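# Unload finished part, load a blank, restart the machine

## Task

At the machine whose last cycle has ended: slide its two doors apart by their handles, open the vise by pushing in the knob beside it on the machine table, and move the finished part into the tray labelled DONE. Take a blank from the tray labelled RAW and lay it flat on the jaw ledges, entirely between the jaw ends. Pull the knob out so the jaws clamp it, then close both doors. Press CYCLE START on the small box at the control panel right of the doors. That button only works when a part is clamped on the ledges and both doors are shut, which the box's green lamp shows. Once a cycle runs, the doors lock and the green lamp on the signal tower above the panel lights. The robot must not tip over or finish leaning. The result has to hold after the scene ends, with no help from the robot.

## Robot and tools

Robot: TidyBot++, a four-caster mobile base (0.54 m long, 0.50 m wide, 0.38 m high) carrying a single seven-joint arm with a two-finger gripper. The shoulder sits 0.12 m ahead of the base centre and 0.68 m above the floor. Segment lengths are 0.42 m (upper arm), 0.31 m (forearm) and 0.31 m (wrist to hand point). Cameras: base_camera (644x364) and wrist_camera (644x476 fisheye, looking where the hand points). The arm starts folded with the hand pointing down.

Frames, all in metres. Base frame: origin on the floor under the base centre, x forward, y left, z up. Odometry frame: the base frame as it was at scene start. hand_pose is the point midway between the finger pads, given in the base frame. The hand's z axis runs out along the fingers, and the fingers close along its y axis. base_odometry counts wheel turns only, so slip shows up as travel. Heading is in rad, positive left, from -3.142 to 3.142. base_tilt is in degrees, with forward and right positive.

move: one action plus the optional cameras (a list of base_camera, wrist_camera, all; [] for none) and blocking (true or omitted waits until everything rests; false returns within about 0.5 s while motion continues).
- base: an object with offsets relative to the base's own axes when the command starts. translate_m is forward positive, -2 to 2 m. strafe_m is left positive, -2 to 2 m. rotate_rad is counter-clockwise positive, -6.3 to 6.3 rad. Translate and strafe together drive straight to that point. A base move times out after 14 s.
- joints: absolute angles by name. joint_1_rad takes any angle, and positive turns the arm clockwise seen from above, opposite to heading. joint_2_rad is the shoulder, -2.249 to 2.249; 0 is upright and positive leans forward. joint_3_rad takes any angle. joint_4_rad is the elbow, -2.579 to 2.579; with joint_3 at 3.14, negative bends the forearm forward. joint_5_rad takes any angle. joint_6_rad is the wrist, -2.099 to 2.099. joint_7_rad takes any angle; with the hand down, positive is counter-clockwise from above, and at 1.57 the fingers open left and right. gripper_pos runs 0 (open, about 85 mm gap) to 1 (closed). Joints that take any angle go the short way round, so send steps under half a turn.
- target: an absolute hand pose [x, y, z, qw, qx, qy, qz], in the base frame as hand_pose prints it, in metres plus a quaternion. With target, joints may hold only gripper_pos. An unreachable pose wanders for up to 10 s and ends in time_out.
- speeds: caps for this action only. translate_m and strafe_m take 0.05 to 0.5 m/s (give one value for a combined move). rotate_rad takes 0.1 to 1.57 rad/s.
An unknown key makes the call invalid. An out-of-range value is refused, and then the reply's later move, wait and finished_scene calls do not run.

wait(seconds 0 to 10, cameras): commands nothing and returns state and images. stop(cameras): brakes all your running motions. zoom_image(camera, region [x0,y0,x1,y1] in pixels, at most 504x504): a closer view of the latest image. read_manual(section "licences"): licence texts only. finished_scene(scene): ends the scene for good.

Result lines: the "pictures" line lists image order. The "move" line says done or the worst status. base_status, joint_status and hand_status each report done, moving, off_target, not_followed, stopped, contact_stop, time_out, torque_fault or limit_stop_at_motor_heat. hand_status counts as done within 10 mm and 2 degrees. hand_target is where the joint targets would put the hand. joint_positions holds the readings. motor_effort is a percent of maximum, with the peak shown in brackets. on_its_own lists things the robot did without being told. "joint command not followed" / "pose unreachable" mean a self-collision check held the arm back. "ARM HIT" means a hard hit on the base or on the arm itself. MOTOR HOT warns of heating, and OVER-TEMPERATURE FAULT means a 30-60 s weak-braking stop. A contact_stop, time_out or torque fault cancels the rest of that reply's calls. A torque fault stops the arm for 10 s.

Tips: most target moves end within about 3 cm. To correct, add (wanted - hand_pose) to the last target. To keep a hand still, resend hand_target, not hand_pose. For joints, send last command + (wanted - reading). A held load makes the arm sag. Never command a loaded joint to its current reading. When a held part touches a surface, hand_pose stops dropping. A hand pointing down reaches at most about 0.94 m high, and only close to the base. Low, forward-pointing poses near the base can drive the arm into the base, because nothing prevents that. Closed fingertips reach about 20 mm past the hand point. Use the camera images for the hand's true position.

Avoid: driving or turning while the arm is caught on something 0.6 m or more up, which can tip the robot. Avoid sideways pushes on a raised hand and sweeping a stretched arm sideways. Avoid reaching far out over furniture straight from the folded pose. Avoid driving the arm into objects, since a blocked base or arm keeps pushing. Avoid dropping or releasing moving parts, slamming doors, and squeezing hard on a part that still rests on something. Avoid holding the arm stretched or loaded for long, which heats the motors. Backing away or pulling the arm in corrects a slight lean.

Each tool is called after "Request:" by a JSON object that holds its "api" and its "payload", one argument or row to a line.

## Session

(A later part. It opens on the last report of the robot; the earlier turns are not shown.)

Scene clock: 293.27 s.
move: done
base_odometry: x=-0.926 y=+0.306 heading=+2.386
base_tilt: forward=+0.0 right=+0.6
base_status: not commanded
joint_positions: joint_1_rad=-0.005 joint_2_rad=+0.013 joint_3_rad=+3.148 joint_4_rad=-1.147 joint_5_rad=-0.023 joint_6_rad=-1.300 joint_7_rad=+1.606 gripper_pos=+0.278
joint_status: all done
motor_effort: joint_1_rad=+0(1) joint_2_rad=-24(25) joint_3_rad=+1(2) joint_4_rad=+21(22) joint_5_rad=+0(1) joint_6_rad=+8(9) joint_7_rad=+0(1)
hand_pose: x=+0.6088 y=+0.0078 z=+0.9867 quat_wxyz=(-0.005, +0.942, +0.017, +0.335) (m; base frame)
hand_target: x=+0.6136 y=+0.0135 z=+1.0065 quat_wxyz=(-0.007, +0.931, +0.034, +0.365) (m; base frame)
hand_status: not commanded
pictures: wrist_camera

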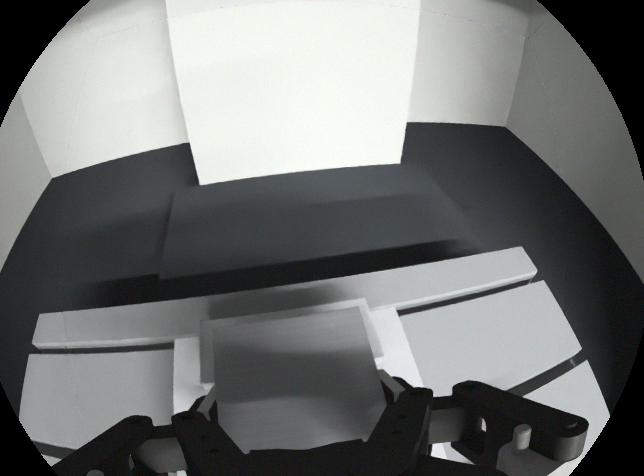

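Request:
{"api": "zoom_image", "payload": {
  "camera": "wrist_camera",
  "region": [150, 260, 450, 476]
}}

Request:
{"api": "move", "payload": {
  "joints": {"joint_2_rad":0.08,"joint_4_rad":-0.85,"joint_6_rad":-1.5},
  "base": {"translate_m":-0.1},
  "speeds": {"translate_m":0.1},
  "cameras": ["wrist_camera"]
}}

Request:
{"api": "zoom_image", "payload": {
  "camera": "wrist_camera",
  "region": [150, 200, 450, 416]
}}

Scaled by 1.680.

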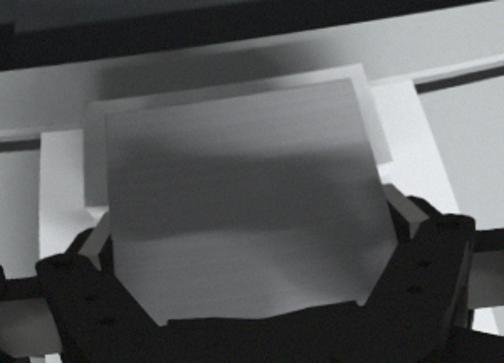

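Scene clock: 303.33 s.
move: off_target
base_odometry: x=-0.854 y=+0.237 heading=+2.386
base_tilt: forward=+0.0 right=+0.6
base_status: done
joint_positions: joint_1_rad=-0.005 joint_2_rad=+0.224 joint_3_rad=+3.147 joint_4_rad=-0.885 joint_5_rad=-0.024 joint_6_rad=-1.355 joint_7_rad=+1.609 gripper_pos=+0.279
joint_status: joint_2_rad off_target (ended at +0.224, target +0.080); joint_6_rad off_target (ended at -1.355, target -1.500); the others done
motor_effort: joint_1_rad=+0(3) joint_2_rad=-58(60) joint_3_rad=+1(4) joint_4_rad=+20(25) joint_5_rad=+0(3) joint_6_rad=-13(16) joint_7_rad=-2(3)
hand_pose: x=+0.6893 y=+0.0088 z=+0.9894 quat_wxyz=(-0.005, +0.943, +0.019, +0.332) (m; base frame)
hand_target: x=+0.6078 y=+0.0142 z=+1.0536 quat_wxyz=(-0.007, +0.936, +0.038, +0.349) (m; base frame)
hand_status: not commanded
pictures: wrist_camera

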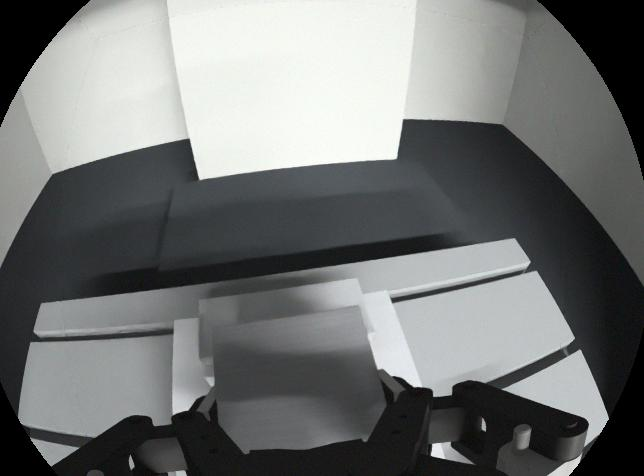

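Scaled by 1.680.

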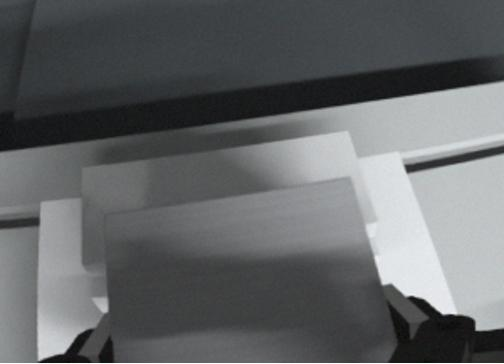

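Request:
{"api": "move", "payload": {
  "base": {"translate_m":0.1},
  "speeds": {"translate_m":0.1},
  "cameras": ["wrist_camera"]
}}

Scene clock: 311.47 s.
move: done
base_odometry: x=-0.926 y=+0.306 heading=+2.387
base_tilt: forward=+0.0 right=+0.6
base_status: done
joint_positions: joint_1_rad=-0.005 joint_2_rad=+0.099 joint_3_rad=+3.148 joint_4_rad=-0.875 joint_5_rad=-0.024 joint_6_rad=-1.504 joint_7_rad=+1.609 gripper_pos=+0.279
joint_status: not commanded
on_its_own: joint_2_rad moved -0.126 to your old target +0.080; joint_6_rad moved -0.149 to your old target -1.500
motor_effort: joint_1_rad=+0(4) joint_2_rad=-27(59) joint_3_rad=+1(3) joint_4_rad=+20(25) joint_5_rad=+0(3) joint_6_rad=+8(13) joint_7_rad=+0(2)
hand_pose: x=+0.6123 y=+0.0085 z=+1.0321 quat_wxyz=(-0.005, +0.945, +0.021, +0.326) (m; base frame)
hand_target: x=+0.6078 y=+0.0142 z=+1.0536 quat_wxyz=(-0.007, +0.936, +0.038, +0.349) (m; base frame)
hand_status: not commanded
pictures: wrist_camera

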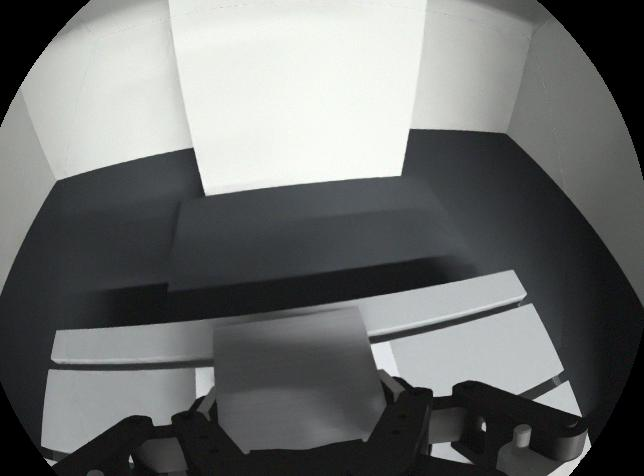

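Request:
{"api": "move", "payload": {
  "joints": {"joint_2_rad":0.015,"joint_4_rad":-1.06,"joint_6_rad":-1.34},
  "cameras": []
}}

Request:
{"api": "move", "payload": {
  "joints": {"joint_2_rad":-0.008,"joint_4_rad":-1.145,"joint_6_rad":-1.26},
  "cameras": ["wrist_camera"]
}}

Request:
{"api": "move", "payload": {
  "joints": {"joint_2_rad":-0.014,"joint_4_rad":-1.165,"joint_6_rad":-1.24},
  "cameras": ["wrist_camera"]
}}

Scene clock: 322.07 s.
move: done
base_odometry: x=-0.926 y=+0.306 heading=+2.387
base_tilt: forward=+0.0 right=+0.6
base_status: not commanded
joint_positions: joint_1_rad=-0.005 joint_2_rad=+0.043 joint_3_rad=+3.148 joint_4_rad=-1.071 joint_5_rad=-0.024 joint_6_rad=-1.387 joint_7_rad=+1.609 gripper_pos=+0.279
joint_status: all done
motor_effort: joint_1_rad=-1(1) joint_2_rad=-25(27) joint_3_rad=+1(1) joint_4_rad=+22(22) joint_5_rad=-1(1) joint_6_rad=+8(9) joint_7_rad=+0(1)
hand_pose: x=+0.6052 y=+0.0083 z=+0.9913 quat_wxyz=(-0.005, +0.949, +0.019, +0.315) (m; base frame)
hand_target: x=+0.6085 y=+0.0138 z=+1.0196 quat_wxyz=(-0.008, +0.934, +0.035, +0.356) (m; base frame)
hand_status: not commanded
pictures: none
No camera images: "cameras" was empty.

Scene clock: 322.93 s.
move: done
base_odometry: x=-0.926 y=+0.306 heading=+2.387
base_tilt: forward=+0.0 right=+0.6
base_status: not commanded
joint_positions: joint_1_rad=-0.005 joint_2_rad=+0.009 joint_3_rad=+3.148 joint_4_rad=-1.149 joint_5_rad=-0.024 joint_6_rad=-1.305 joint_7_rad=+1.609 gripper_pos=+0.279
joint_status: all done
motor_effort: joint_1_rad=+0(1) joint_2_rad=-23(26) joint_3_rad=+2(2) joint_4_rad=+21(23) joint_5_rad=+0(1) joint_6_rad=+8(9) joint_7_rad=+0(1)
hand_pose: x=+0.6063 y=+0.0081 z=+0.9866 quat_wxyz=(-0.005, +0.943, +0.018, +0.333) (m; base frame)
hand_target: x=+0.6118 y=+0.0135 z=+1.0060 quat_wxyz=(-0.007, +0.931, +0.034, +0.364) (m; base frame)
hand_status: not commanded
pictures: wrist_camera

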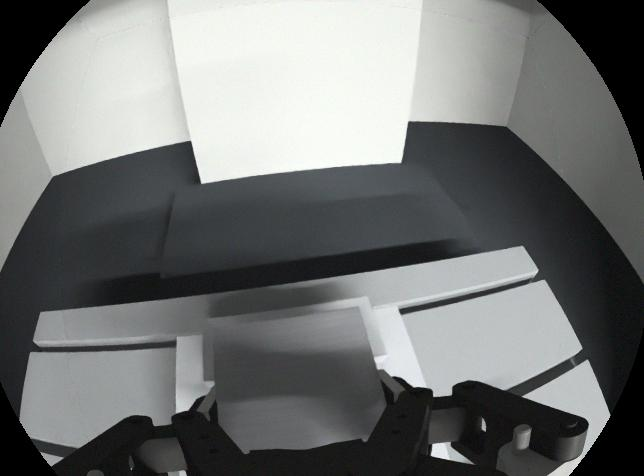

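Scene clock: 323.50 s.
move: done
base_odometry: x=-0.926 y=+0.306 heading=+2.387
base_tilt: forward=+0.0 right=+0.6
base_status: not commanded
joint_positions: joint_1_rad=-0.005 joint_2_rad=-0.001 joint_3_rad=+3.148 joint_4_rad=-1.169 joint_5_rad=-0.024 joint_6_rad=-1.283 joint_7_rad=+1.609 gripper_pos=+0.279
joint_status: all done
motor_effort: joint_1_rad=+1(2) joint_2_rad=-21(22) joint_3_rad=+2(3) joint_4_rad=+21(22) joint_5_rad=+1(1) joint_6_rad=+9(9) joint_7_rad=-1(1)
hand_pose: x=+0.6061 y=+0.0080 z=+0.9863 quat_wxyz=(-0.005, +0.941, +0.018, +0.339) (m; base frame)
hand_target: x=+0.6124 y=+0.0134 z=+1.0032 quat_wxyz=(-0.007, +0.930, +0.033, +0.367) (m; base frame)
hand_status: not commanded
pictures: wrist_camera

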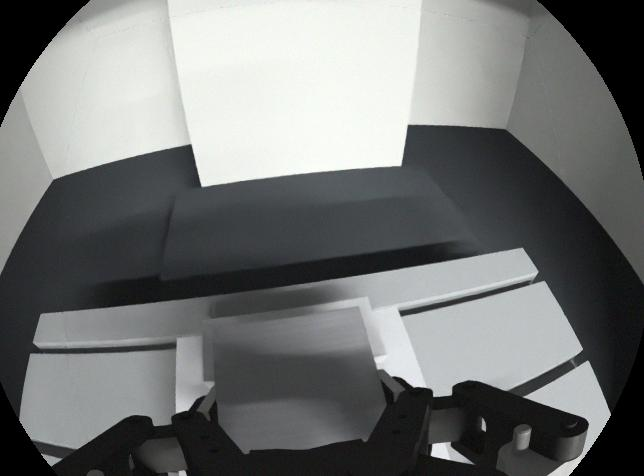

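Request:
{"api": "move", "payload": {
  "joints": {"joint_2_rad":0.005,"joint_4_rad":-1.07,"joint_6_rad":-1.32},
  "cameras": ["wrist_camera"]
}}

Request:
{"api": "zoom_image", "payload": {
  "camera": "wrist_camera",
  "region": [150, 260, 450, 476]
}}

Scene clock: 335.30 s.
move: off_target
base_odometry: x=-0.926 y=+0.306 heading=+2.387
base_tilt: forward=+0.0 right=+0.6
base_status: not commanded
joint_positions: joint_1_rad=-0.005 joint_2_rad=+0.016 joint_3_rad=+3.148 joint_4_rad=-1.112 joint_5_rad=-0.024 joint_6_rad=-1.304 joint_7_rad=+1.609 gripper_pos=+0.279
joint_status: joint_4_rad off_target (ended at -1.112, target -1.070); the others done
motor_effort: joint_1_rad=+0(1) joint_2_rad=-26(26) joint_3_rad=+1(2) joint_4_rad=+22(23) joint_5_rad=+0(1) joint_6_rad=+9(10) joint_7_rad=-1(1)
hand_pose: x=+0.6125 y=+0.0081 z=+1.0011 quat_wxyz=(-0.005, +0.937, +0.018, +0.348) (m; base frame)
hand_target: x=+0.6090 y=+0.0137 z=+1.0238 quat_wxyz=(-0.007, +0.930, +0.035, +0.365) (m; base frame)
hand_status: not commanded
pictures: wrist_camera

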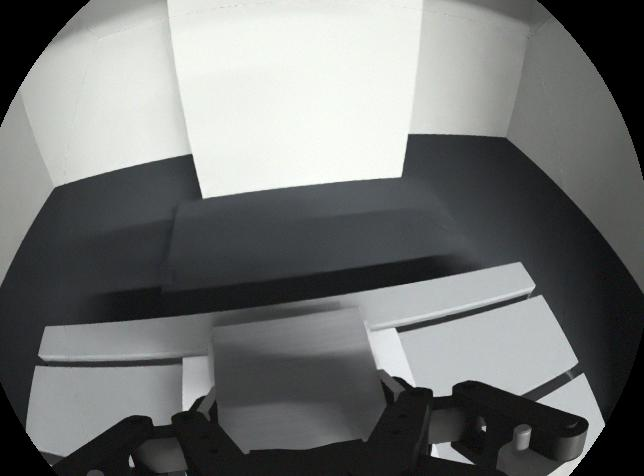

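Scaled by 1.680.

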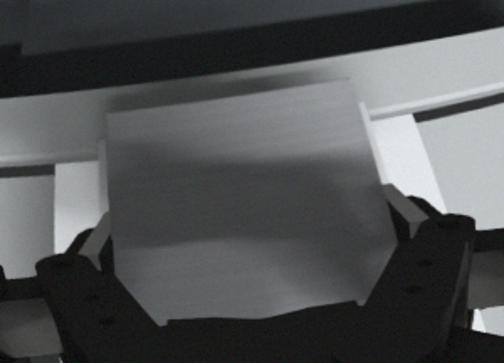

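Request:
{"api": "move", "payload": {
  "base": {"translate_m":-0.008},
  "speeds": {"translate_m":0.05},
  "cameras": []
}}

Request:
{"api": "move", "payload": {
  "joints": {"joint_2_rad":-0.003,"joint_4_rad":-1.14,"joint_6_rad":-1.27},
  "cameras": []
}}

Request:
{"api": "move", "payload": {
  "joints": {"joint_2_rad":-0.01,"joint_4_rad":-1.16,"joint_6_rad":-1.255},
  "cameras": ["wrist_camera"]
}}

Scene clock: 340.20 s.
move: done
base_odometry: x=-0.921 y=+0.301 heading=+2.387
base_tilt: forward=+0.0 right=+0.6
base_status: done
joint_positions: joint_1_rad=-0.005 joint_2_rad=+0.015 joint_3_rad=+3.148 joint_4_rad=-1.112 joint_5_rad=-0.024 joint_6_rad=-1.305 joint_7_rad=+1.609 gripper_pos=+0.279
joint_status: not commanded
motor_effort: joint_1_rad=-1(2) joint_2_rad=-25(29) joint_3_rad=+0(3) joint_4_rad=+22(23) joint_5_rad=-1(1) joint_6_rad=+9(10) joint_7_rad=-1(1)
hand_pose: x=+0.6122 y=+0.0082 z=+1.0013 quat_wxyz=(-0.005, +0.937, +0.019, +0.348) (m; base frame)
hand_target: x=+0.6090 y=+0.0137 z=+1.0238 quat_wxyz=(-0.007, +0.930, +0.035, +0.365) (m; base frame)
hand_status: not commanded
pictures: none
No camera images: "cameras" was empty.

Scene clock: 341.00 s.
move: done
base_odometry: x=-0.921 y=+0.301 heading=+2.387
base_tilt: forward=+0.0 right=+0.6
base_status: not commanded
joint_positions: joint_1_rad=-0.005 joint_2_rad=+0.012 joint_3_rad=+3.148 joint_4_rad=-1.151 joint_5_rad=-0.024 joint_6_rad=-1.294 joint_7_rad=+1.609 gripper_pos=+0.279
joint_status: all done
motor_effort: joint_1_rad=-1(1) joint_2_rad=-25(27) joint_3_rad=+1(2) joint_4_rad=+21(23) joint_5_rad=+0(1) joint_6_rad=+8(10) joint_7_rad=+0(1)
hand_pose: x=+0.6094 y=+0.0082 z=+0.9864 quat_wxyz=(-0.005, +0.942, +0.018, +0.336) (m; base frame)
hand_target: x=+0.6116 y=+0.0135 z=+1.0039 quat_wxyz=(-0.008, +0.933, +0.034, +0.359) (m; base frame)
hand_status: not commanded
pictures: none
No camera images: "cameras" was empty.

Scene clock: 341.57 s.
move: done
base_odometry: x=-0.921 y=+0.301 heading=+2.387
base_tilt: forward=+0.0 right=+0.6
base_status: not commanded
joint_positions: joint_1_rad=-0.005 joint_2_rad=+0.005 joint_3_rad=+3.148 joint_4_rad=-1.163 joint_5_rad=-0.024 joint_6_rad=-1.281 joint_7_rad=+1.609 gripper_pos=+0.279
joint_status: all done
motor_effort: joint_1_rad=+0(1) joint_2_rad=-23(24) joint_3_rad=+1(1) joint_4_rad=+20(21) joint_5_rad=+0(1) joint_6_rad=+7(9) joint_7_rad=+0(0)
hand_pose: x=+0.6092 y=+0.0081 z=+0.9860 quat_wxyz=(-0.005, +0.941, +0.018, +0.339) (m; base frame)
hand_target: x=+0.6108 y=+0.0135 z=+1.0006 quat_wxyz=(-0.008, +0.932, +0.034, +0.360) (m; base frame)
hand_status: not commanded
pictures: wrist_camera

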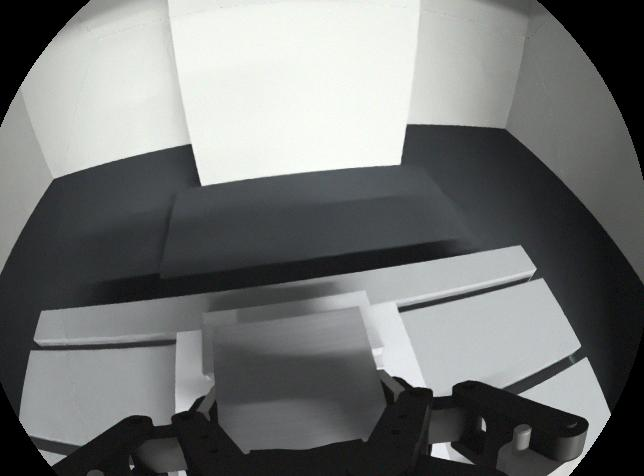

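Request:
{"api": "move", "payload": {
  "joints": {"joint_2_rad":0.015,"joint_4_rad":-1.06,"joint_6_rad":-1.34},
  "cameras": []
}}

Request:
{"api": "move", "payload": {
  "joints": {"joint_2_rad":0.07,"joint_4_rad":-0.8,"joint_6_rad":-1.5},
  "cameras": []
}}

Request:
{"api": "move", "payload": {
  "base": {"translate_m":-0.12},
  "speeds": {"translate_m":0.2},
  "cameras": ["wrist_camera"]
}}

Request:
{"api": "zoom_image", "payload": {
  "camera": "wrist_camera",
  "region": [170, 200, 420, 360]
}}

Scene clock: 351.83 s.
move: off_target
base_odometry: x=-0.921 y=+0.301 heading=+2.387
base_tilt: forward=+0.0 right=+0.6
base_status: not commanded
joint_positions: joint_1_rad=-0.005 joint_2_rad=+0.023 joint_3_rad=+3.148 joint_4_rad=-1.103 joint_5_rad=-0.024 joint_6_rad=-1.323 joint_7_rad=+1.609 gripper_pos=+0.279
joint_status: joint_4_rad off_target (ended at -1.103, target -1.060); the others done
motor_effort: joint_1_rad=+0(1) joint_2_rad=-25(26) joint_3_rad=+1(1) joint_4_rad=+22(24) joint_5_rad=+0(1) joint_6_rad=+9(9) joint_7_rad=+0(1)
hand_pose: x=+0.6114 y=+0.0082 z=+0.9982 quat_wxyz=(-0.005, +0.940, +0.019, +0.340) (m; base frame)
hand_target: x=+0.6085 y=+0.0138 z=+1.0196 quat_wxyz=(-0.008, +0.934, +0.035, +0.356) (m; base frame)
hand_status: not commanded
pictures: none
No camera images: "cameras" was empty.

Scene clock: 353.43 s.
move: off_target
base_odometry: x=-0.921 y=+0.301 heading=+2.387
base_tilt: forward=+0.0 right=+0.6
base_status: not commanded
joint_positions: joint_1_rad=-0.005 joint_2_rad=+0.073 joint_3_rad=+3.148 joint_4_rad=-0.842 joint_5_rad=-0.024 joint_6_rad=-1.471 joint_7_rad=+1.609 gripper_pos=+0.279
joint_status: joint_4_rad off_target (ended at -0.842, target -0.800); the others done
motor_effort: joint_1_rad=-1(1) joint_2_rad=-25(27) joint_3_rad=+1(1) joint_4_rad=+20(24) joint_5_rad=+0(1) joint_6_rad=+9(10) joint_7_rad=+0(1)
hand_pose: x=+0.6124 y=+0.0086 z=+1.0661 quat_wxyz=(-0.004, +0.929, +0.021, +0.368) (m; base frame)
hand_target: x=+0.6056 y=+0.0142 z=+1.0813 quat_wxyz=(-0.006, +0.926, +0.039, +0.377) (m; base frame)
hand_status: not commanded
pictures: none
No camera images: "cameras" was empty.

Scene clock: 354.90 s.
move: done
base_odometry: x=-0.833 y=+0.218 heading=+2.387
base_tilt: forward=+0.0 right=+0.6
base_status: done
joint_positions: joint_1_rad=-0.005 joint_2_rad=+0.081 joint_3_rad=+3.148 joint_4_rad=-0.840 joint_5_rad=-0.024 joint_6_rad=-1.479 joint_7_rad=+1.609 gripper_pos=+0.279
joint_status: not commanded
motor_effort: joint_1_rad=-1(2) joint_2_rad=-25(31) joint_3_rad=+1(2) joint_4_rad=+21(22) joint_5_rad=+0(1) joint_6_rad=+9(10) joint_7_rad=+0(1)
hand_pose: x=+0.6138 y=+0.0084 z=+1.0618 quat_wxyz=(-0.004, +0.932, +0.021, +0.362) (m; base frame)
hand_target: x=+0.6056 y=+0.0142 z=+1.0813 quat_wxyz=(-0.006, +0.926, +0.039, +0.377) (m; base frame)
hand_status: not commanded
pictures: wrist_camera

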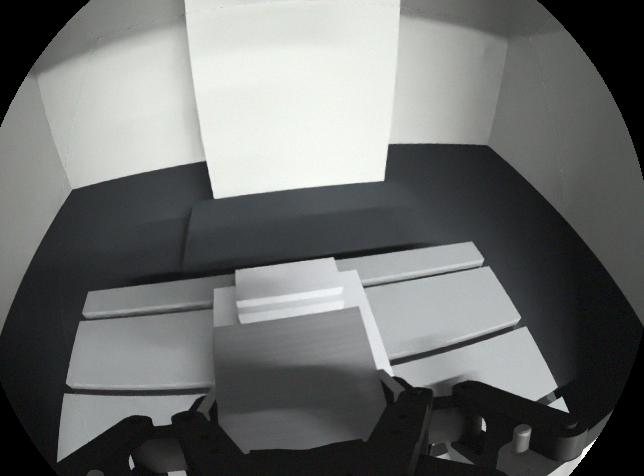

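Scaled by 2.016.

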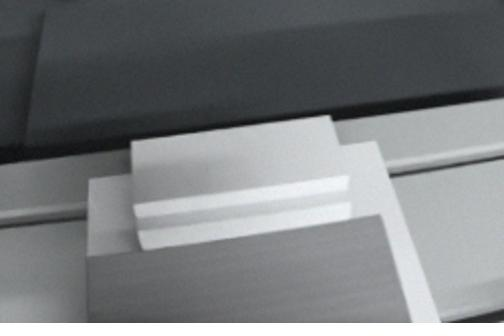

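Request:
{"api": "move", "payload": {
  "base": {"translate_m":0.126},
  "speeds": {"translate_m":0.15},
  "cameras": []
}}

Request:
{"api": "move", "payload": {
  "joints": {"joint_2_rad":0.015,"joint_4_rad":-1.01,"joint_6_rad":-1.43},
  "cameras": ["wrist_camera"]
}}

Scene clock: 370.90 s.
move: done
base_odometry: x=-0.925 y=+0.304 heading=+2.387
base_tilt: forward=+0.0 right=+0.6
base_status: done
joint_positions: joint_1_rad=-0.005 joint_2_rad=+0.088 joint_3_rad=+3.148 joint_4_rad=-0.839 joint_5_rad=-0.024 joint_6_rad=-1.481 joint_7_rad=+1.609 gripper_pos=+0.279
joint_status: not commanded
motor_effort: joint_1_rad=+0(2) joint_2_rad=-26(30) joint_3_rad=+1(2) joint_4_rad=+21(22) joint_5_rad=-1(1) joint_6_rad=+9(10) joint_7_rad=-1(1)
hand_pose: x=+0.6159 y=+0.0084 z=+1.0582 quat_wxyz=(-0.004, +0.933, +0.021, +0.359) (m; base frame)
hand_target: x=+0.6056 y=+0.0142 z=+1.0813 quat_wxyz=(-0.006, +0.926, +0.039, +0.377) (m; base frame)
hand_status: not commanded
pictures: none
No camera images: "cameras" was empty.

Scene clock: 372.10 s.
move: done
base_odometry: x=-0.925 y=+0.304 heading=+2.387
base_tilt: forward=+0.0 right=+0.6
base_status: not commanded
joint_positions: joint_1_rad=-0.005 joint_2_rad=+0.042 joint_3_rad=+3.148 joint_4_rad=-1.022 joint_5_rad=-0.024 joint_6_rad=-1.473 joint_7_rad=+1.609 gripper_pos=+0.279
joint_status: all done
motor_effort: joint_1_rad=+0(1) joint_2_rad=-25(26) joint_3_rad=+1(1) joint_4_rad=+21(22) joint_5_rad=+0(1) joint_6_rad=+8(9) joint_7_rad=+0(1)
hand_pose: x=+0.5887 y=+0.0083 z=+0.9988 quat_wxyz=(-0.006, +0.954, +0.020, +0.298) (m; base frame)
hand_target: x=+0.5913 y=+0.0140 z=+1.0251 quat_wxyz=(-0.008, +0.941, +0.037, +0.337) (m; base frame)
hand_status: not commanded
pictures: wrist_camera

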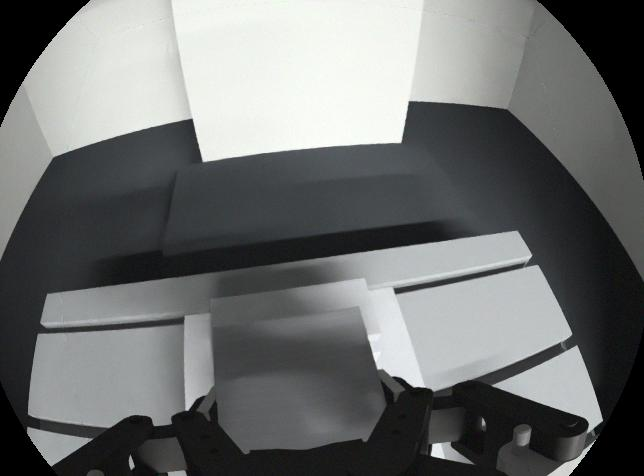

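Request:
{"api": "move", "payload": {
  "base": {"strafe_m":-0.003},
  "joints": {"joint_2_rad":0.0,"joint_4_rad":-1.08,"joint_6_rad":-1.37},
  "cameras": []
}}

Request:
{"api": "move", "payload": {
  "joints": {"joint_2_rad":-0.008,"joint_4_rad":-1.12,"joint_6_rad":-1.335},
  "cameras": ["wrist_camera"]
}}

Scene clock: 377.57 s.
move: done
base_odometry: x=-0.923 y=+0.306 heading=+2.387
base_tilt: forward=+0.0 right=+0.6
base_status: done
joint_positions: joint_1_rad=-0.005 joint_2_rad=+0.024 joint_3_rad=+3.148 joint_4_rad=-1.090 joint_5_rad=-0.024 joint_6_rad=-1.415 joint_7_rad=+1.609 gripper_pos=+0.279
joint_status: all done
motor_effort: joint_1_rad=+0(8) joint_2_rad=-24(26) joint_3_rad=+2(8) joint_4_rad=+21(22) joint_5_rad=+0(4) joint_6_rad=+8(8) joint_7_rad=+0(1)
hand_pose: x=+0.5903 y=+0.0082 z=+0.9865 quat_wxyz=(-0.006, +0.953, +0.019, +0.302) (m; base frame)
hand_target: x=+0.5947 y=+0.0138 z=+1.0112 quat_wxyz=(-0.008, +0.940, +0.036, +0.339) (m; base frame)
hand_status: not commanded
pictures: none
No camera images: "cameras" was empty.

Scene clock: 378.23 s.
move: done
base_odometry: x=-0.923 y=+0.306 heading=+2.387
base_tilt: forward=-0.1 right=+0.6
base_status: not commanded
joint_positions: joint_1_rad=-0.005 joint_2_rad=+0.005 joint_3_rad=+3.148 joint_4_rad=-1.123 joint_5_rad=-0.024 joint_6_rad=-1.376 joint_7_rad=+1.609 gripper_pos=+0.279
joint_status: all done
motor_effort: joint_1_rad=+0(1) joint_2_rad=-22(25) joint_3_rad=+2(2) joint_4_rad=+20(22) joint_5_rad=+1(1) joint_6_rad=+8(8) joint_7_rad=+0(1)
hand_pose: x=+0.5904 y=+0.0082 z=+0.9870 quat_wxyz=(-0.006, +0.949, +0.019, +0.313) (m; base frame)
hand_target: x=+0.5967 y=+0.0137 z=+1.0028 quat_wxyz=(-0.008, +0.939, +0.035, +0.341) (m; base frame)
hand_status: not commanded
pictures: wrist_camera

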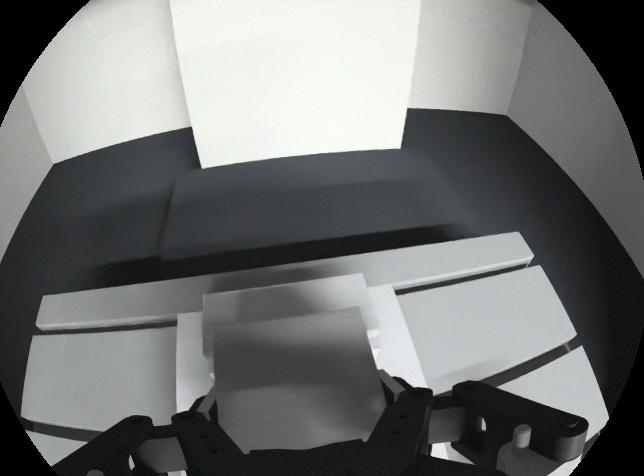

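Request:
{"api": "zoom_image", "payload": {
  "camera": "wrist_camera",
  "region": [330, 260, 430, 400]
}}

Request:
{"api": "zoom_image", "payload": {
  "camera": "wrist_camera",
  "region": [160, 280, 260, 420]
}}

Scaled by 3.600.

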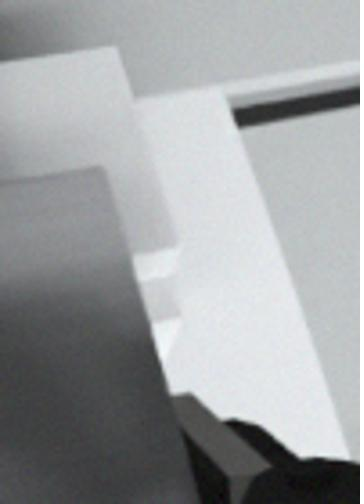

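Scaled by 3.600.

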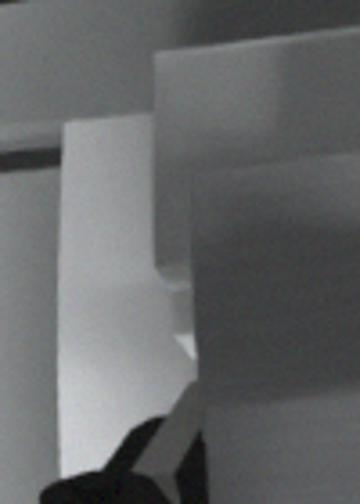

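Request:
{"api": "move", "payload": {
  "base": {"translate_m":0.005},
  "speeds": {"translate_m":0.05},
  "cameras": []
}}

Request:
{"api": "move", "payload": {
  "base": {"translate_m":0.005},
  "speeds": {"translate_m":0.05},
  "cameras": ["wrist_camera"]
}}

Scene clock: 400.20 s.
move: done
base_odometry: x=-0.927 y=+0.310 heading=+2.387
base_tilt: forward=-0.1 right=+0.6
base_status: done
joint_positions: joint_1_rad=-0.005 joint_2_rad=+0.008 joint_3_rad=+3.148 joint_4_rad=-1.129 joint_5_rad=-0.024 joint_6_rad=-1.374 joint_7_rad=+1.609 gripper_pos=+0.279
joint_status: not commanded
motor_effort: joint_1_rad=+0(2) joint_2_rad=-24(28) joint_3_rad=+1(2) joint_4_rad=+22(22) joint_5_rad=+0(1) joint_6_rad=+8(10) joint_7_rad=+0(0)
hand_pose: x=+0.5910 y=+0.0082 z=+0.9836 quat_wxyz=(-0.006, +0.950, +0.019, +0.310) (m; base frame)
hand_target: x=+0.5967 y=+0.0137 z=+1.0028 quat_wxyz=(-0.008, +0.939, +0.035, +0.341) (m; base frame)
hand_status: not commanded
pictures: none
No camera images: "cameras" was empty.

Scene clock: 400.83 s.
move: done
base_odometry: x=-0.931 y=+0.313 heading=+2.387
base_tilt: forward=-0.1 right=+0.6
base_status: done
joint_positions: joint_1_rad=-0.005 joint_2_rad=-0.002 joint_3_rad=+3.148 joint_4_rad=-1.138 joint_5_rad=-0.024 joint_6_rad=-1.376 joint_7_rad=+1.609 gripper_pos=+0.279
joint_status: not commanded
motor_effort: joint_1_rad=+0(1) joint_2_rad=-21(25) joint_3_rad=+1(2) joint_4_rad=+22(24) joint_5_rad=+0(1) joint_6_rad=+11(17) joint_7_rad=+0(1)
hand_pose: x=+0.5866 y=+0.0081 z=+0.9837 quat_wxyz=(-0.006, +0.951, +0.019, +0.310) (m; base frame)
hand_target: x=+0.5967 y=+0.0137 z=+1.0028 quat_wxyz=(-0.008, +0.939, +0.035, +0.341) (m; base frame)
hand_status: not commanded
pictures: wrist_camera

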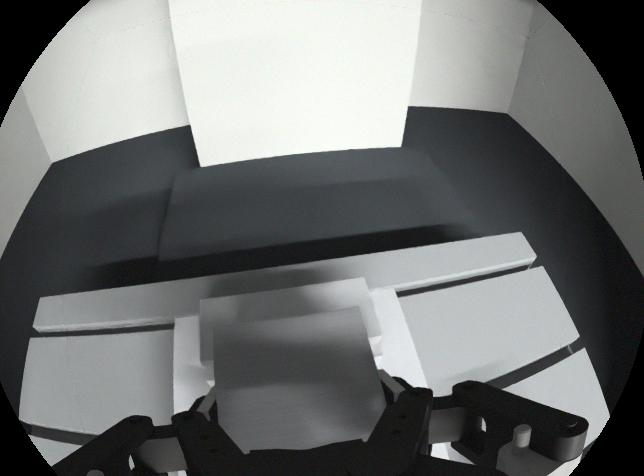

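Request:
{"api": "move", "payload": {
  "base": {"translate_m":-0.007},
  "speeds": {"translate_m":0.05},
  "cameras": []
}}

Request:
{"api": "move", "payload": {
  "joints": {"joint_2_rad":-0.012,"joint_4_rad":-1.14,"joint_6_rad":-1.318},
  "cameras": []
}}

Request:
{"api": "move", "payload": {
  "joints": {"joint_2_rad":-0.016,"joint_4_rad":-1.155,"joint_6_rad":-1.302},
  "cameras": ["wrist_camera"]
}}

Scene clock: 405.90 s.
move: done
base_odometry: x=-0.925 y=+0.308 heading=+2.387
base_tilt: forward=-0.1 right=+0.6
base_status: done
joint_positions: joint_1_rad=-0.005 joint_2_rad=+0.003 joint_3_rad=+3.148 joint_4_rad=-1.138 joint_5_rad=-0.024 joint_6_rad=-1.367 joint_7_rad=+1.609 gripper_pos=+0.279
joint_status: not commanded
motor_effort: joint_1_rad=-1(1) joint_2_rad=-23(26) joint_3_rad=+1(2) joint_4_rad=+22(23) joint_5_rad=-1(1) joint_6_rad=+8(10) joint_7_rad=+0(1)
hand_pose: x=+0.5905 y=+0.0081 z=+0.9830 quat_wxyz=(-0.006, +0.950, +0.019, +0.312) (m; base frame)
hand_target: x=+0.5967 y=+0.0137 z=+1.0028 quat_wxyz=(-0.008, +0.939, +0.035, +0.341) (m; base frame)
hand_status: not commanded
pictures: none
No camera images: "cameras" was empty.

Scene clock: 406.50 s.
move: done
base_odometry: x=-0.925 y=+0.308 heading=+2.387
base_tilt: forward=+0.0 right=+0.6
base_status: not commanded
joint_positions: joint_1_rad=-0.005 joint_2_rad=+0.003 joint_3_rad=+3.148 joint_4_rad=-1.154 joint_5_rad=-0.024 joint_6_rad=-1.355 joint_7_rad=+1.609 gripper_pos=+0.279
joint_status: all done
motor_effort: joint_1_rad=-1(1) joint_2_rad=-24(25) joint_3_rad=+1(2) joint_4_rad=+22(24) joint_5_rad=-1(1) joint_6_rad=+8(9) joint_7_rad=+0(1)
hand_pose: x=+0.5914 y=+0.0081 z=+0.9776 quat_wxyz=(-0.006, +0.951, +0.019, +0.310) (m; base frame)
hand_target: x=+0.5974 y=+0.0137 z=+0.9985 quat_wxyz=(-0.008, +0.939, +0.035, +0.341) (m; base frame)
hand_status: not commanded
pictures: none
No camera images: "cameras" was empty.

Scene clock: 407.03 s.
move: done
base_odometry: x=-0.925 y=+0.308 heading=+2.387
base_tilt: forward=+0.0 right=+0.6
base_status: not commanded
joint_positions: joint_1_rad=-0.005 joint_2_rad=-0.001 joint_3_rad=+3.148 joint_4_rad=-1.164 joint_5_rad=-0.024 joint_6_rad=-1.342 joint_7_rad=+1.609 gripper_pos=+0.279
joint_status: all done
motor_effort: joint_1_rad=+0(1) joint_2_rad=-22(25) joint_3_rad=+1(2) joint_4_rad=+21(22) joint_5_rad=+0(0) joint_6_rad=+8(8) joint_7_rad=-1(1)
hand_pose: x=+0.5923 y=+0.0081 z=+0.9773 quat_wxyz=(-0.006, +0.949, +0.018, +0.313) (m; base frame)
hand_target: x=+0.5984 y=+0.0136 z=+0.9963 quat_wxyz=(-0.008, +0.938, +0.034, +0.344) (m; base frame)
hand_status: not commanded
pictures: wrist_camera

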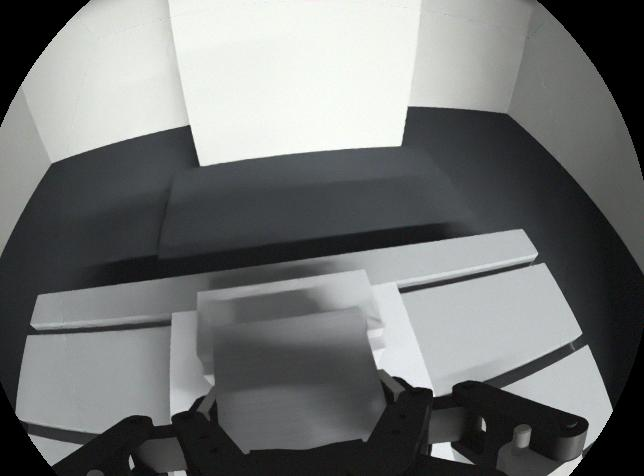

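Request:
{"api": "move", "payload": {
  "joints": {"gripper_pos":0.24},
  "cameras": []
}}

Request:
{"api": "move", "payload": {
  "joints": {"gripper_pos":0.0},
  "cameras": ["wrist_camera"]
}}

Request:
{"api": "move", "payload": {
  "joints": {"joint_2_rad":0.025,"joint_4_rad":-1.01,"joint_6_rad":-1.41},
  "cameras": []
}}

Request:
{"api": "move", "payload": {
  "joints": {"joint_2_rad":0.08,"joint_4_rad":-0.8,"joint_6_rad":-1.5},
  "cameras": ["wrist_camera"]
}}

Request:
{"api": "move", "payload": {
  "base": {"translate_m":-0.15},
  "speeds": {"translate_m":0.25},
  "cameras": ["wrist_camera"]
}}

Scene clock: 411.83 s.
move: done
base_odometry: x=-0.925 y=+0.308 heading=+2.387
base_tilt: forward=-0.1 right=+0.6
base_status: not commanded
joint_positions: joint_1_rad=-0.005 joint_2_rad=-0.013 joint_3_rad=+3.148 joint_4_rad=-1.164 joint_5_rad=-0.024 joint_6_rad=-1.326 joint_7_rad=+1.609 gripper_pos=+0.240
joint_status: all done
motor_effort: joint_1_rad=+0(1) joint_2_rad=-19(24) joint_3_rad=+1(2) joint_4_rad=+18(22) joint_5_rad=+0(1) joint_6_rad=+6(8) joint_7_rad=+0(1)
hand_pose: x=+0.5925 y=+0.0080 z=+0.9858 quat_wxyz=(-0.006, +0.945, +0.018, +0.326) (m; base frame)
hand_target: x=+0.5984 y=+0.0136 z=+0.9963 quat_wxyz=(-0.008, +0.938, +0.034, +0.344) (m; base frame)
hand_status: not commanded
pictures: none
No camera images: "cameras" was empty.

Scene clock: 412.50 s.
move: done
base_odometry: x=-0.925 y=+0.308 heading=+2.387
base_tilt: forward=-0.1 right=+0.6
base_status: not commanded
joint_positions: joint_1_rad=-0.005 joint_2_rad=-0.013 joint_3_rad=+3.148 joint_4_rad=-1.164 joint_5_rad=-0.024 joint_6_rad=-1.326 joint_7_rad=+1.609 gripper_pos=+0.000
joint_status: all done
motor_effort: joint_1_rad=-1(1) joint_2_rad=-20(20) joint_3_rad=+1(1) joint_4_rad=+18(19) joint_5_rad=+0(1) joint_6_rad=+6(6) joint_7_rad=+0(1)
hand_pose: x=+0.5925 y=+0.0080 z=+0.9858 quat_wxyz=(-0.006, +0.945, +0.018, +0.326) (m; base frame)
hand_target: x=+0.5984 y=+0.0136 z=+0.9963 quat_wxyz=(-0.008, +0.938, +0.034, +0.344) (m; base frame)
hand_status: not commanded
pictures: wrist_camera

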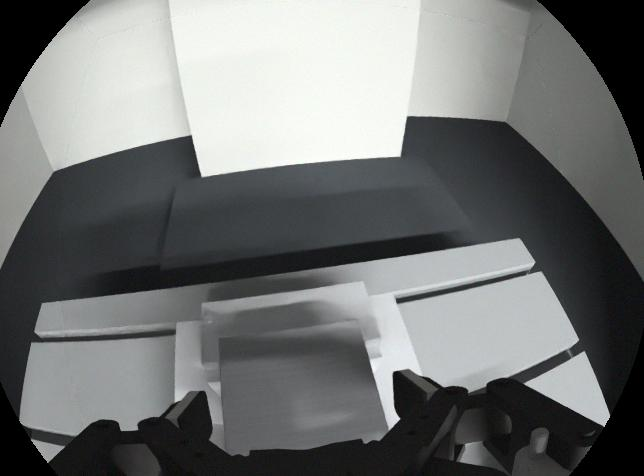

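Scene clock: 413.53 s.
move: done
base_odometry: x=-0.925 y=+0.308 heading=+2.387
base_tilt: forward=-0.1 right=+0.6
base_status: not commanded
joint_positions: joint_1_rad=-0.005 joint_2_rad=+0.007 joint_3_rad=+3.148 joint_4_rad=-1.032 joint_5_rad=-0.024 joint_6_rad=-1.369 joint_7_rad=+1.609 gripper_pos=+0.000
joint_status: all done
motor_effort: joint_1_rad=+0(2) joint_2_rad=-20(21) joint_3_rad=+1(1) joint_4_rad=+18(20) joint_5_rad=+0(1) joint_6_rad=+7(7) joint_7_rad=+0(1)
hand_pose: x=+0.6014 y=+0.0081 z=+1.0308 quat_wxyz=(-0.005, +0.933, +0.019, +0.359) (m; base frame)
hand_target: x=+0.5995 y=+0.0140 z=+1.0244 quat_wxyz=(-0.008, +0.939, +0.037, +0.342) (m; base frame)
hand_status: not commanded
pictures: none
No camera images: "cameras" was empty.

Scene clock: 414.73 s.
move: done
base_odometry: x=-0.925 y=+0.308 heading=+2.387
base_tilt: forward=-0.1 right=+0.6
base_status: not commanded
joint_positions: joint_1_rad=-0.005 joint_2_rad=+0.061 joint_3_rad=+3.148 joint_4_rad=-0.823 joint_5_rad=-0.024 joint_6_rad=-1.456 joint_7_rad=+1.609 gripper_pos=+0.000
joint_status: all done
motor_effort: joint_1_rad=-1(1) joint_2_rad=-21(22) joint_3_rad=+1(1) joint_4_rad=+17(19) joint_5_rad=+0(1) joint_6_rad=+7(7) joint_7_rad=+0(1)
hand_pose: x=+0.6116 y=+0.0084 z=+1.0848 quat_wxyz=(-0.004, +0.920, +0.020, +0.390) (m; base frame)
hand_target: x=+0.6096 y=+0.0142 z=+1.0764 quat_wxyz=(-0.006, +0.927, +0.039, +0.372) (m; base frame)
hand_status: not commanded
pictures: wrist_camera

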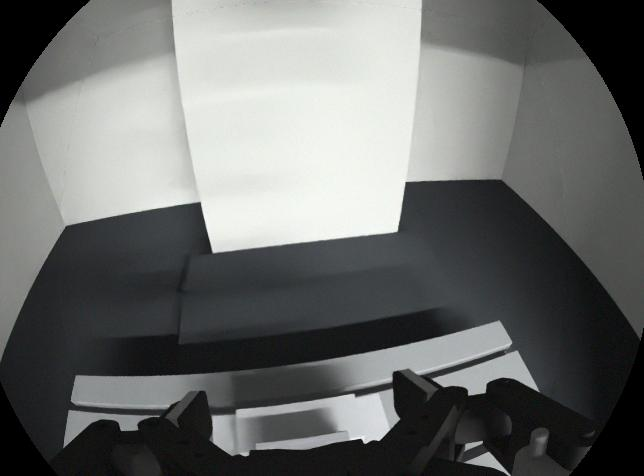

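Scene clock: 416.30 s.
move: done
base_odometry: x=-0.816 y=+0.205 heading=+2.386
base_tilt: forward=-0.1 right=+0.6
base_status: done
joint_positions: joint_1_rad=-0.005 joint_2_rad=+0.072 joint_3_rad=+3.148 joint_4_rad=-0.819 joint_5_rad=-0.024 joint_6_rad=-1.462 joint_7_rad=+1.609 gripper_pos=+0.000
joint_status: not commanded
motor_effort: joint_1_rad=+1(2) joint_2_rad=-22(27) joint_3_rad=+1(3) joint_4_rad=+17(19) joint_5_rad=+0(1) joint_6_rad=+7(7) joint_7_rad=+0(1)
hand_pose: x=+0.6145 y=+0.0084 z=+1.0799 quat_wxyz=(-0.004, +0.923, +0.020, +0.384) (m; base frame)
hand_target: x=+0.6096 y=+0.0142 z=+1.0764 quat_wxyz=(-0.006, +0.927, +0.039, +0.372) (m; base frame)
hand_status: not commanded
pictures: wrist_camera

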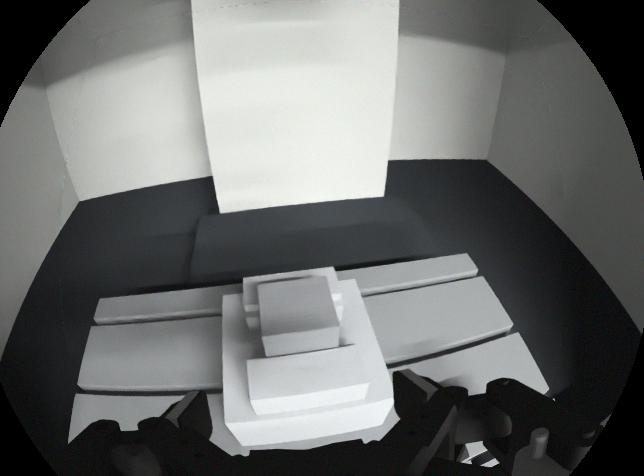

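Request:
{"api": "move", "payload": {
  "base": {"translate_m":-0.25,"strafe_m":-0.178},
  "cameras": []
}}

Request:
{"api": "move", "payload": {
  "joints": {"joint_2_rad":-0.164,"joint_4_rad":-2.308,"joint_6_rad":0.475,"gripper_pos":0.5},
  "cameras": ["wrist_camera"]
}}

Scene clock: 423.60 s.
move: done
base_odometry: x=-0.512 y=+0.163 heading=+2.385
base_tilt: forward=-0.1 right=+0.6
base_status: done
joint_positions: joint_1_rad=-0.005 joint_2_rad=+0.069 joint_3_rad=+3.148 joint_4_rad=-0.818 joint_5_rad=-0.024 joint_6_rad=-1.463 joint_7_rad=+1.609 gripper_pos=+0.000
joint_status: not commanded
motor_effort: joint_1_rad=+1(3) joint_2_rad=-21(25) joint_3_rad=+1(3) joint_4_rad=+17(18) joint_5_rad=+0(1) joint_6_rad=+7(7) joint_7_rad=+0(1)
hand_pose: x=+0.6134 y=+0.0084 z=+1.0811 quat_wxyz=(-0.004, +0.923, +0.020, +0.385) (m; base frame)
hand_target: x=+0.6096 y=+0.0142 z=+1.0764 quat_wxyz=(-0.006, +0.927, +0.039, +0.372) (m; base frame)
hand_status: not commanded
pictures: none
No camera images: "cameras" was empty.

Scene clock: 426.80 s.
move: done
base_odometry: x=-0.512 y=+0.163 heading=+2.385
base_tilt: forward=-0.1 right=+0.6
base_status: not commanded
joint_positions: joint_1_rad=-0.005 joint_2_rad=-0.156 joint_3_rad=+3.148 joint_4_rad=-2.297 joint_5_rad=-0.024 joint_6_rad=+0.445 joint_7_rad=+1.609 gripper_pos=+0.500
joint_status: all done
motor_effort: joint_1_rad=-1(1) joint_2_rad=-15(24) joint_3_rad=+1(2) joint_4_rad=+19(23) joint_5_rad=+0(0) joint_6_rad=+9(10) joint_7_rad=+0(1)
hand_pose: x=+0.6271 y=-0.0026 z=+0.8887 quat_wxyz=(+0.009, +0.750, +0.002, +0.661) (m; base frame)
hand_target: x=+0.6242 y=-0.0042 z=+0.8958 quat_wxyz=(+0.018, +0.741, +0.006, +0.671) (m; base frame)
hand_status: not commanded
pictures: wrist_camera

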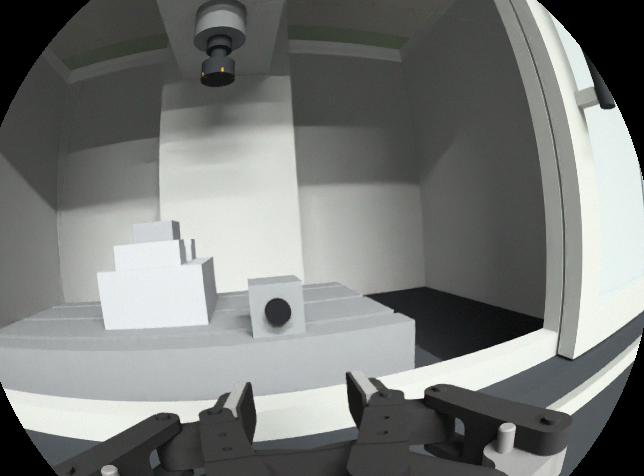

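Request:
{"api": "move", "payload": {
  "base": {"translate_m":0.175},
  "speeds": {"translate_m":0.25},
  "cameras": ["wrist_camera"]
}}

Scene clock: 429.77 s.
move: done
base_odometry: x=-0.639 y=+0.284 heading=+2.385
base_tilt: forward=-0.1 right=+0.6
base_status: done
joint_positions: joint_1_rad=-0.005 joint_2_rad=-0.164 joint_3_rad=+3.148 joint_4_rad=-2.301 joint_5_rad=-0.024 joint_6_rad=+0.449 joint_7_rad=+1.609 gripper_pos=+0.500
joint_status: not commanded
motor_effort: joint_1_rad=+0(1) joint_2_rad=-15(18) joint_3_rad=+1(2) joint_4_rad=+19(21) joint_5_rad=+0(0) joint_6_rad=+9(10) joint_7_rad=+0(1)
hand_pose: x=+0.6248 y=-0.0027 z=+0.8917 quat_wxyz=(+0.009, +0.747, +0.002, +0.664) (m; base frame)
hand_target: x=+0.6242 y=-0.0042 z=+0.8958 quat_wxyz=(+0.018, +0.741, +0.006, +0.671) (m; base frame)
hand_status: not commanded
pictures: wrist_camera

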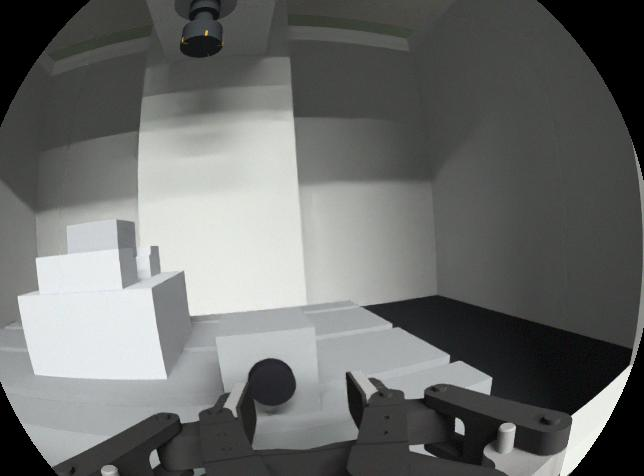

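Request:
{"api": "move", "payload": {
  "base": {"strafe_m":0.016},
  "joints": {"joint_2_rad":-0.166,"joint_4_rad":-2.325,"joint_6_rad":0.475},
  "cameras": ["wrist_camera"]
}}

Scene clock: 434.43 s.
move: done
base_odometry: x=-0.650 y=+0.272 heading=+2.385
base_tilt: forward=-0.1 right=+0.6
base_status: done
joint_positions: joint_1_rad=-0.005 joint_2_rad=-0.165 joint_3_rad=+3.146 joint_4_rad=-2.318 joint_5_rad=-0.024 joint_6_rad=+0.450 joint_7_rad=+1.609 gripper_pos=+0.500
joint_status: all done
motor_effort: joint_1_rad=+0(2) joint_2_rad=-14(16) joint_3_rad=+1(3) joint_4_rad=+19(20) joint_5_rad=+0(1) joint_6_rad=+9(10) joint_7_rad=+0(1)
hand_pose: x=+0.6211 y=-0.0012 z=+0.8831 quat_wxyz=(+0.008, +0.752, +0.003, +0.659) (m; base frame)
hand_target: x=+0.6203 y=-0.0042 z=+0.8871 quat_wxyz=(+0.017, +0.746, +0.006, +0.666) (m; base frame)
hand_status: not commanded
pictures: wrist_camera

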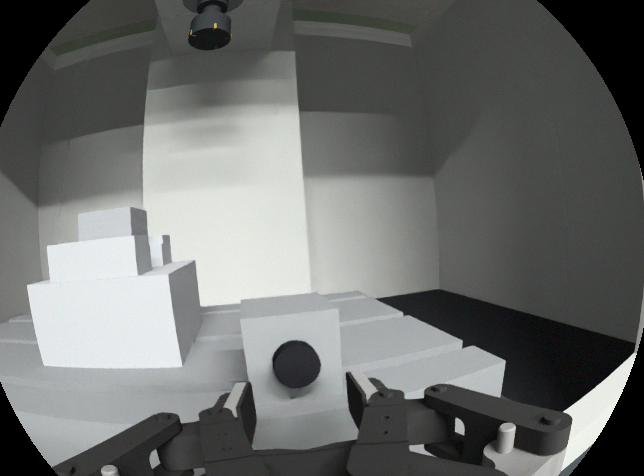

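Request:
{"api": "move", "payload": {
  "base": {"translate_m":0.035},
  "speeds": {"translate_m":0.1},
  "cameras": ["wrist_camera"]
}}

Scene clock: 439.60 s.
move: done
base_odometry: x=-0.676 y=+0.296 heading=+2.385
base_tilt: forward=+0.0 right=+0.6
base_status: done
joint_positions: joint_1_rad=-0.005 joint_2_rad=-0.167 joint_3_rad=+3.146 joint_4_rad=-2.319 joint_5_rad=-0.024 joint_6_rad=+0.450 joint_7_rad=+1.609 gripper_pos=+0.500
joint_status: not commanded
motor_effort: joint_1_rad=-1(2) joint_2_rad=-14(17) joint_3_rad=+1(2) joint_4_rad=+19(20) joint_5_rad=+0(0) joint_6_rad=+9(10) joint_7_rad=+0(1)
hand_pose: x=+0.6204 y=-0.0012 z=+0.8838 quat_wxyz=(+0.008, +0.752, +0.003, +0.660) (m; base frame)
hand_target: x=+0.6203 y=-0.0042 z=+0.8871 quat_wxyz=(+0.017, +0.746, +0.006, +0.666) (m; base frame)
hand_status: not commanded
pictures: wrist_camera

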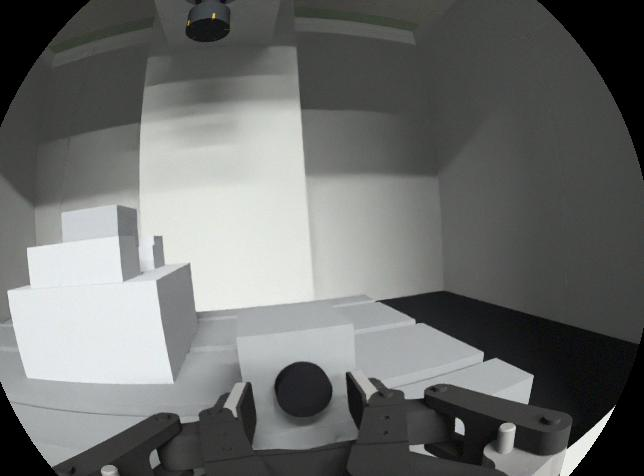

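Request:
{"api": "move", "payload": {
  "base": {"translate_m":0.022},
  "speeds": {"translate_m":0.08},
  "cameras": ["wrist_camera"]
}}

Scene clock: 442.97 s.
move: done
base_odometry: x=-0.692 y=+0.311 heading=+2.385
base_tilt: forward=-0.1 right=+0.6
base_status: done
joint_positions: joint_1_rad=-0.006 joint_2_rad=-0.194 joint_3_rad=+3.146 joint_4_rad=-2.343 joint_5_rad=-0.024 joint_6_rad=+0.454 joint_7_rad=+1.609 gripper_pos=+0.500
joint_status: not commanded
motor_effort: joint_1_rad=+0(2) joint_2_rad=-8(14) joint_3_rad=+2(3) joint_4_rad=+21(29) joint_5_rad=+0(1) joint_6_rad=+9(11) joint_7_rad=+0(1)
hand_pose: x=+0.6102 y=-0.0013 z=+0.8843 quat_wxyz=(+0.009, +0.750, +0.003, +0.662) (m; base frame)
hand_target: x=+0.6203 y=-0.0042 z=+0.8871 quat_wxyz=(+0.017, +0.746, +0.006, +0.666) (m; base frame)
hand_status: not commanded
pictures: wrist_camera

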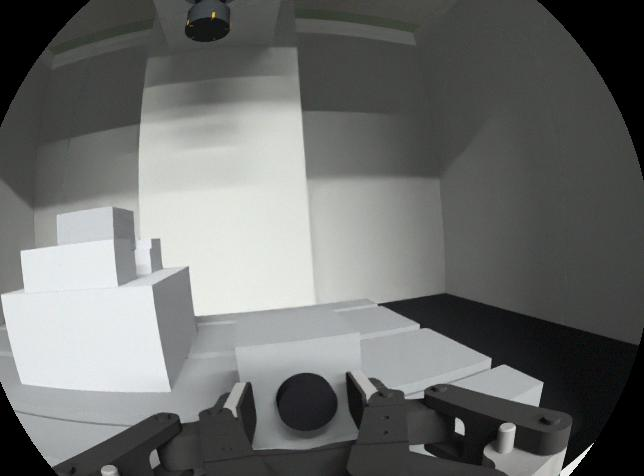

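Request:
{"api": "move", "payload": {
  "base": {"translate_m":-0.005,"strafe_m":-0.004},
  "speeds": {"translate_m":0.08},
  "cameras": ["wrist_camera"]
}}

Request:
{"api": "move", "payload": {
  "joints": {"gripper_pos":1.0},
  "cameras": ["wrist_camera"]
}}

Scene clock: 446.07 s.
move: done
base_odometry: x=-0.686 y=+0.310 heading=+2.386
base_tilt: forward=-0.1 right=+0.6
base_status: done
joint_positions: joint_1_rad=-0.006 joint_2_rad=-0.175 joint_3_rad=+3.146 joint_4_rad=-2.340 joint_5_rad=-0.024 joint_6_rad=+0.455 joint_7_rad=+1.609 gripper_pos=+0.500
joint_status: not commanded
motor_effort: joint_1_rad=-1(2) joint_2_rad=-14(15) joint_3_rad=+1(3) joint_4_rad=+18(20) joint_5_rad=+0(0) joint_6_rad=+9(10) joint_7_rad=+0(1)
hand_pose: x=+0.6144 y=-0.0011 z=+0.8769 quat_wxyz=(+0.008, +0.755, +0.003, +0.656) (m; base frame)
hand_target: x=+0.6203 y=-0.0042 z=+0.8871 quat_wxyz=(+0.017, +0.746, +0.006, +0.666) (m; base frame)
hand_status: not commanded
pictures: wrist_camera

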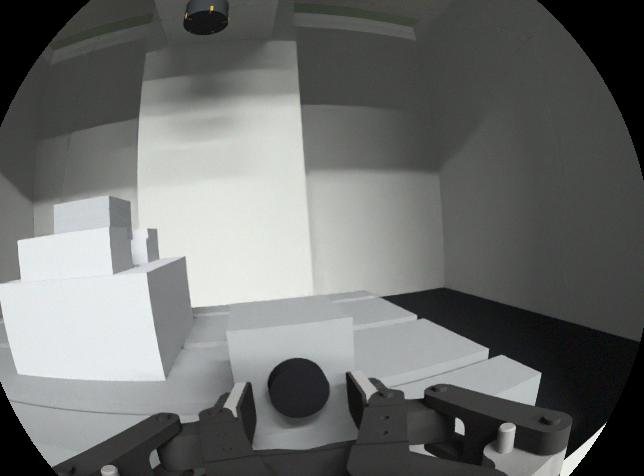

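Scene clock: 446.90 s.
move: off_target
base_odometry: x=-0.686 y=+0.310 heading=+2.386
base_tilt: forward=-0.1 right=+0.6
base_status: not commanded
joint_positions: joint_1_rad=-0.006 joint_2_rad=-0.177 joint_3_rad=+3.145 joint_4_rad=-2.342 joint_5_rad=-0.024 joint_6_rad=+0.455 joint_7_rad=+1.609 gripper_pos=+0.746
joint_status: gripper_pos off_target (ended at +0.746, target +1.000)
motor_effort: joint_1_rad=+1(4) joint_2_rad=-13(15) joint_3_rad=+1(4) joint_4_rad=+20(24) joint_5_rad=+0(1) joint_6_rad=+10(11) joint_7_rad=+0(0)
hand_pose: x=+0.6137 y=-0.0005 z=+0.8771 quat_wxyz=(+0.008, +0.754, +0.004, +0.656) (m; base frame)
hand_target: x=+0.6203 y=-0.0042 z=+0.8871 quat_wxyz=(+0.017, +0.746, +0.006, +0.666) (m; base frame)
hand_status: not commanded
pictures: wrist_camera

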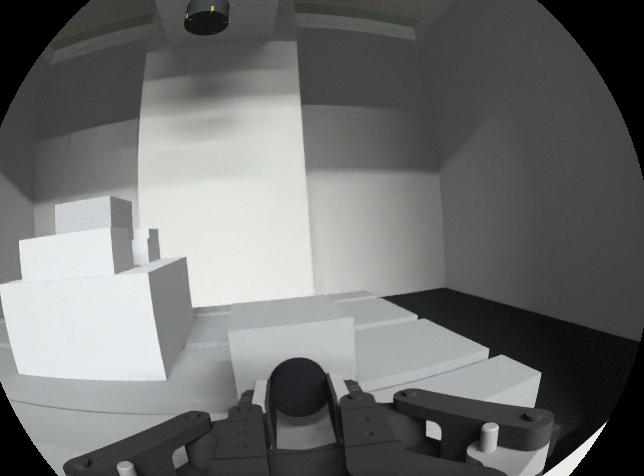

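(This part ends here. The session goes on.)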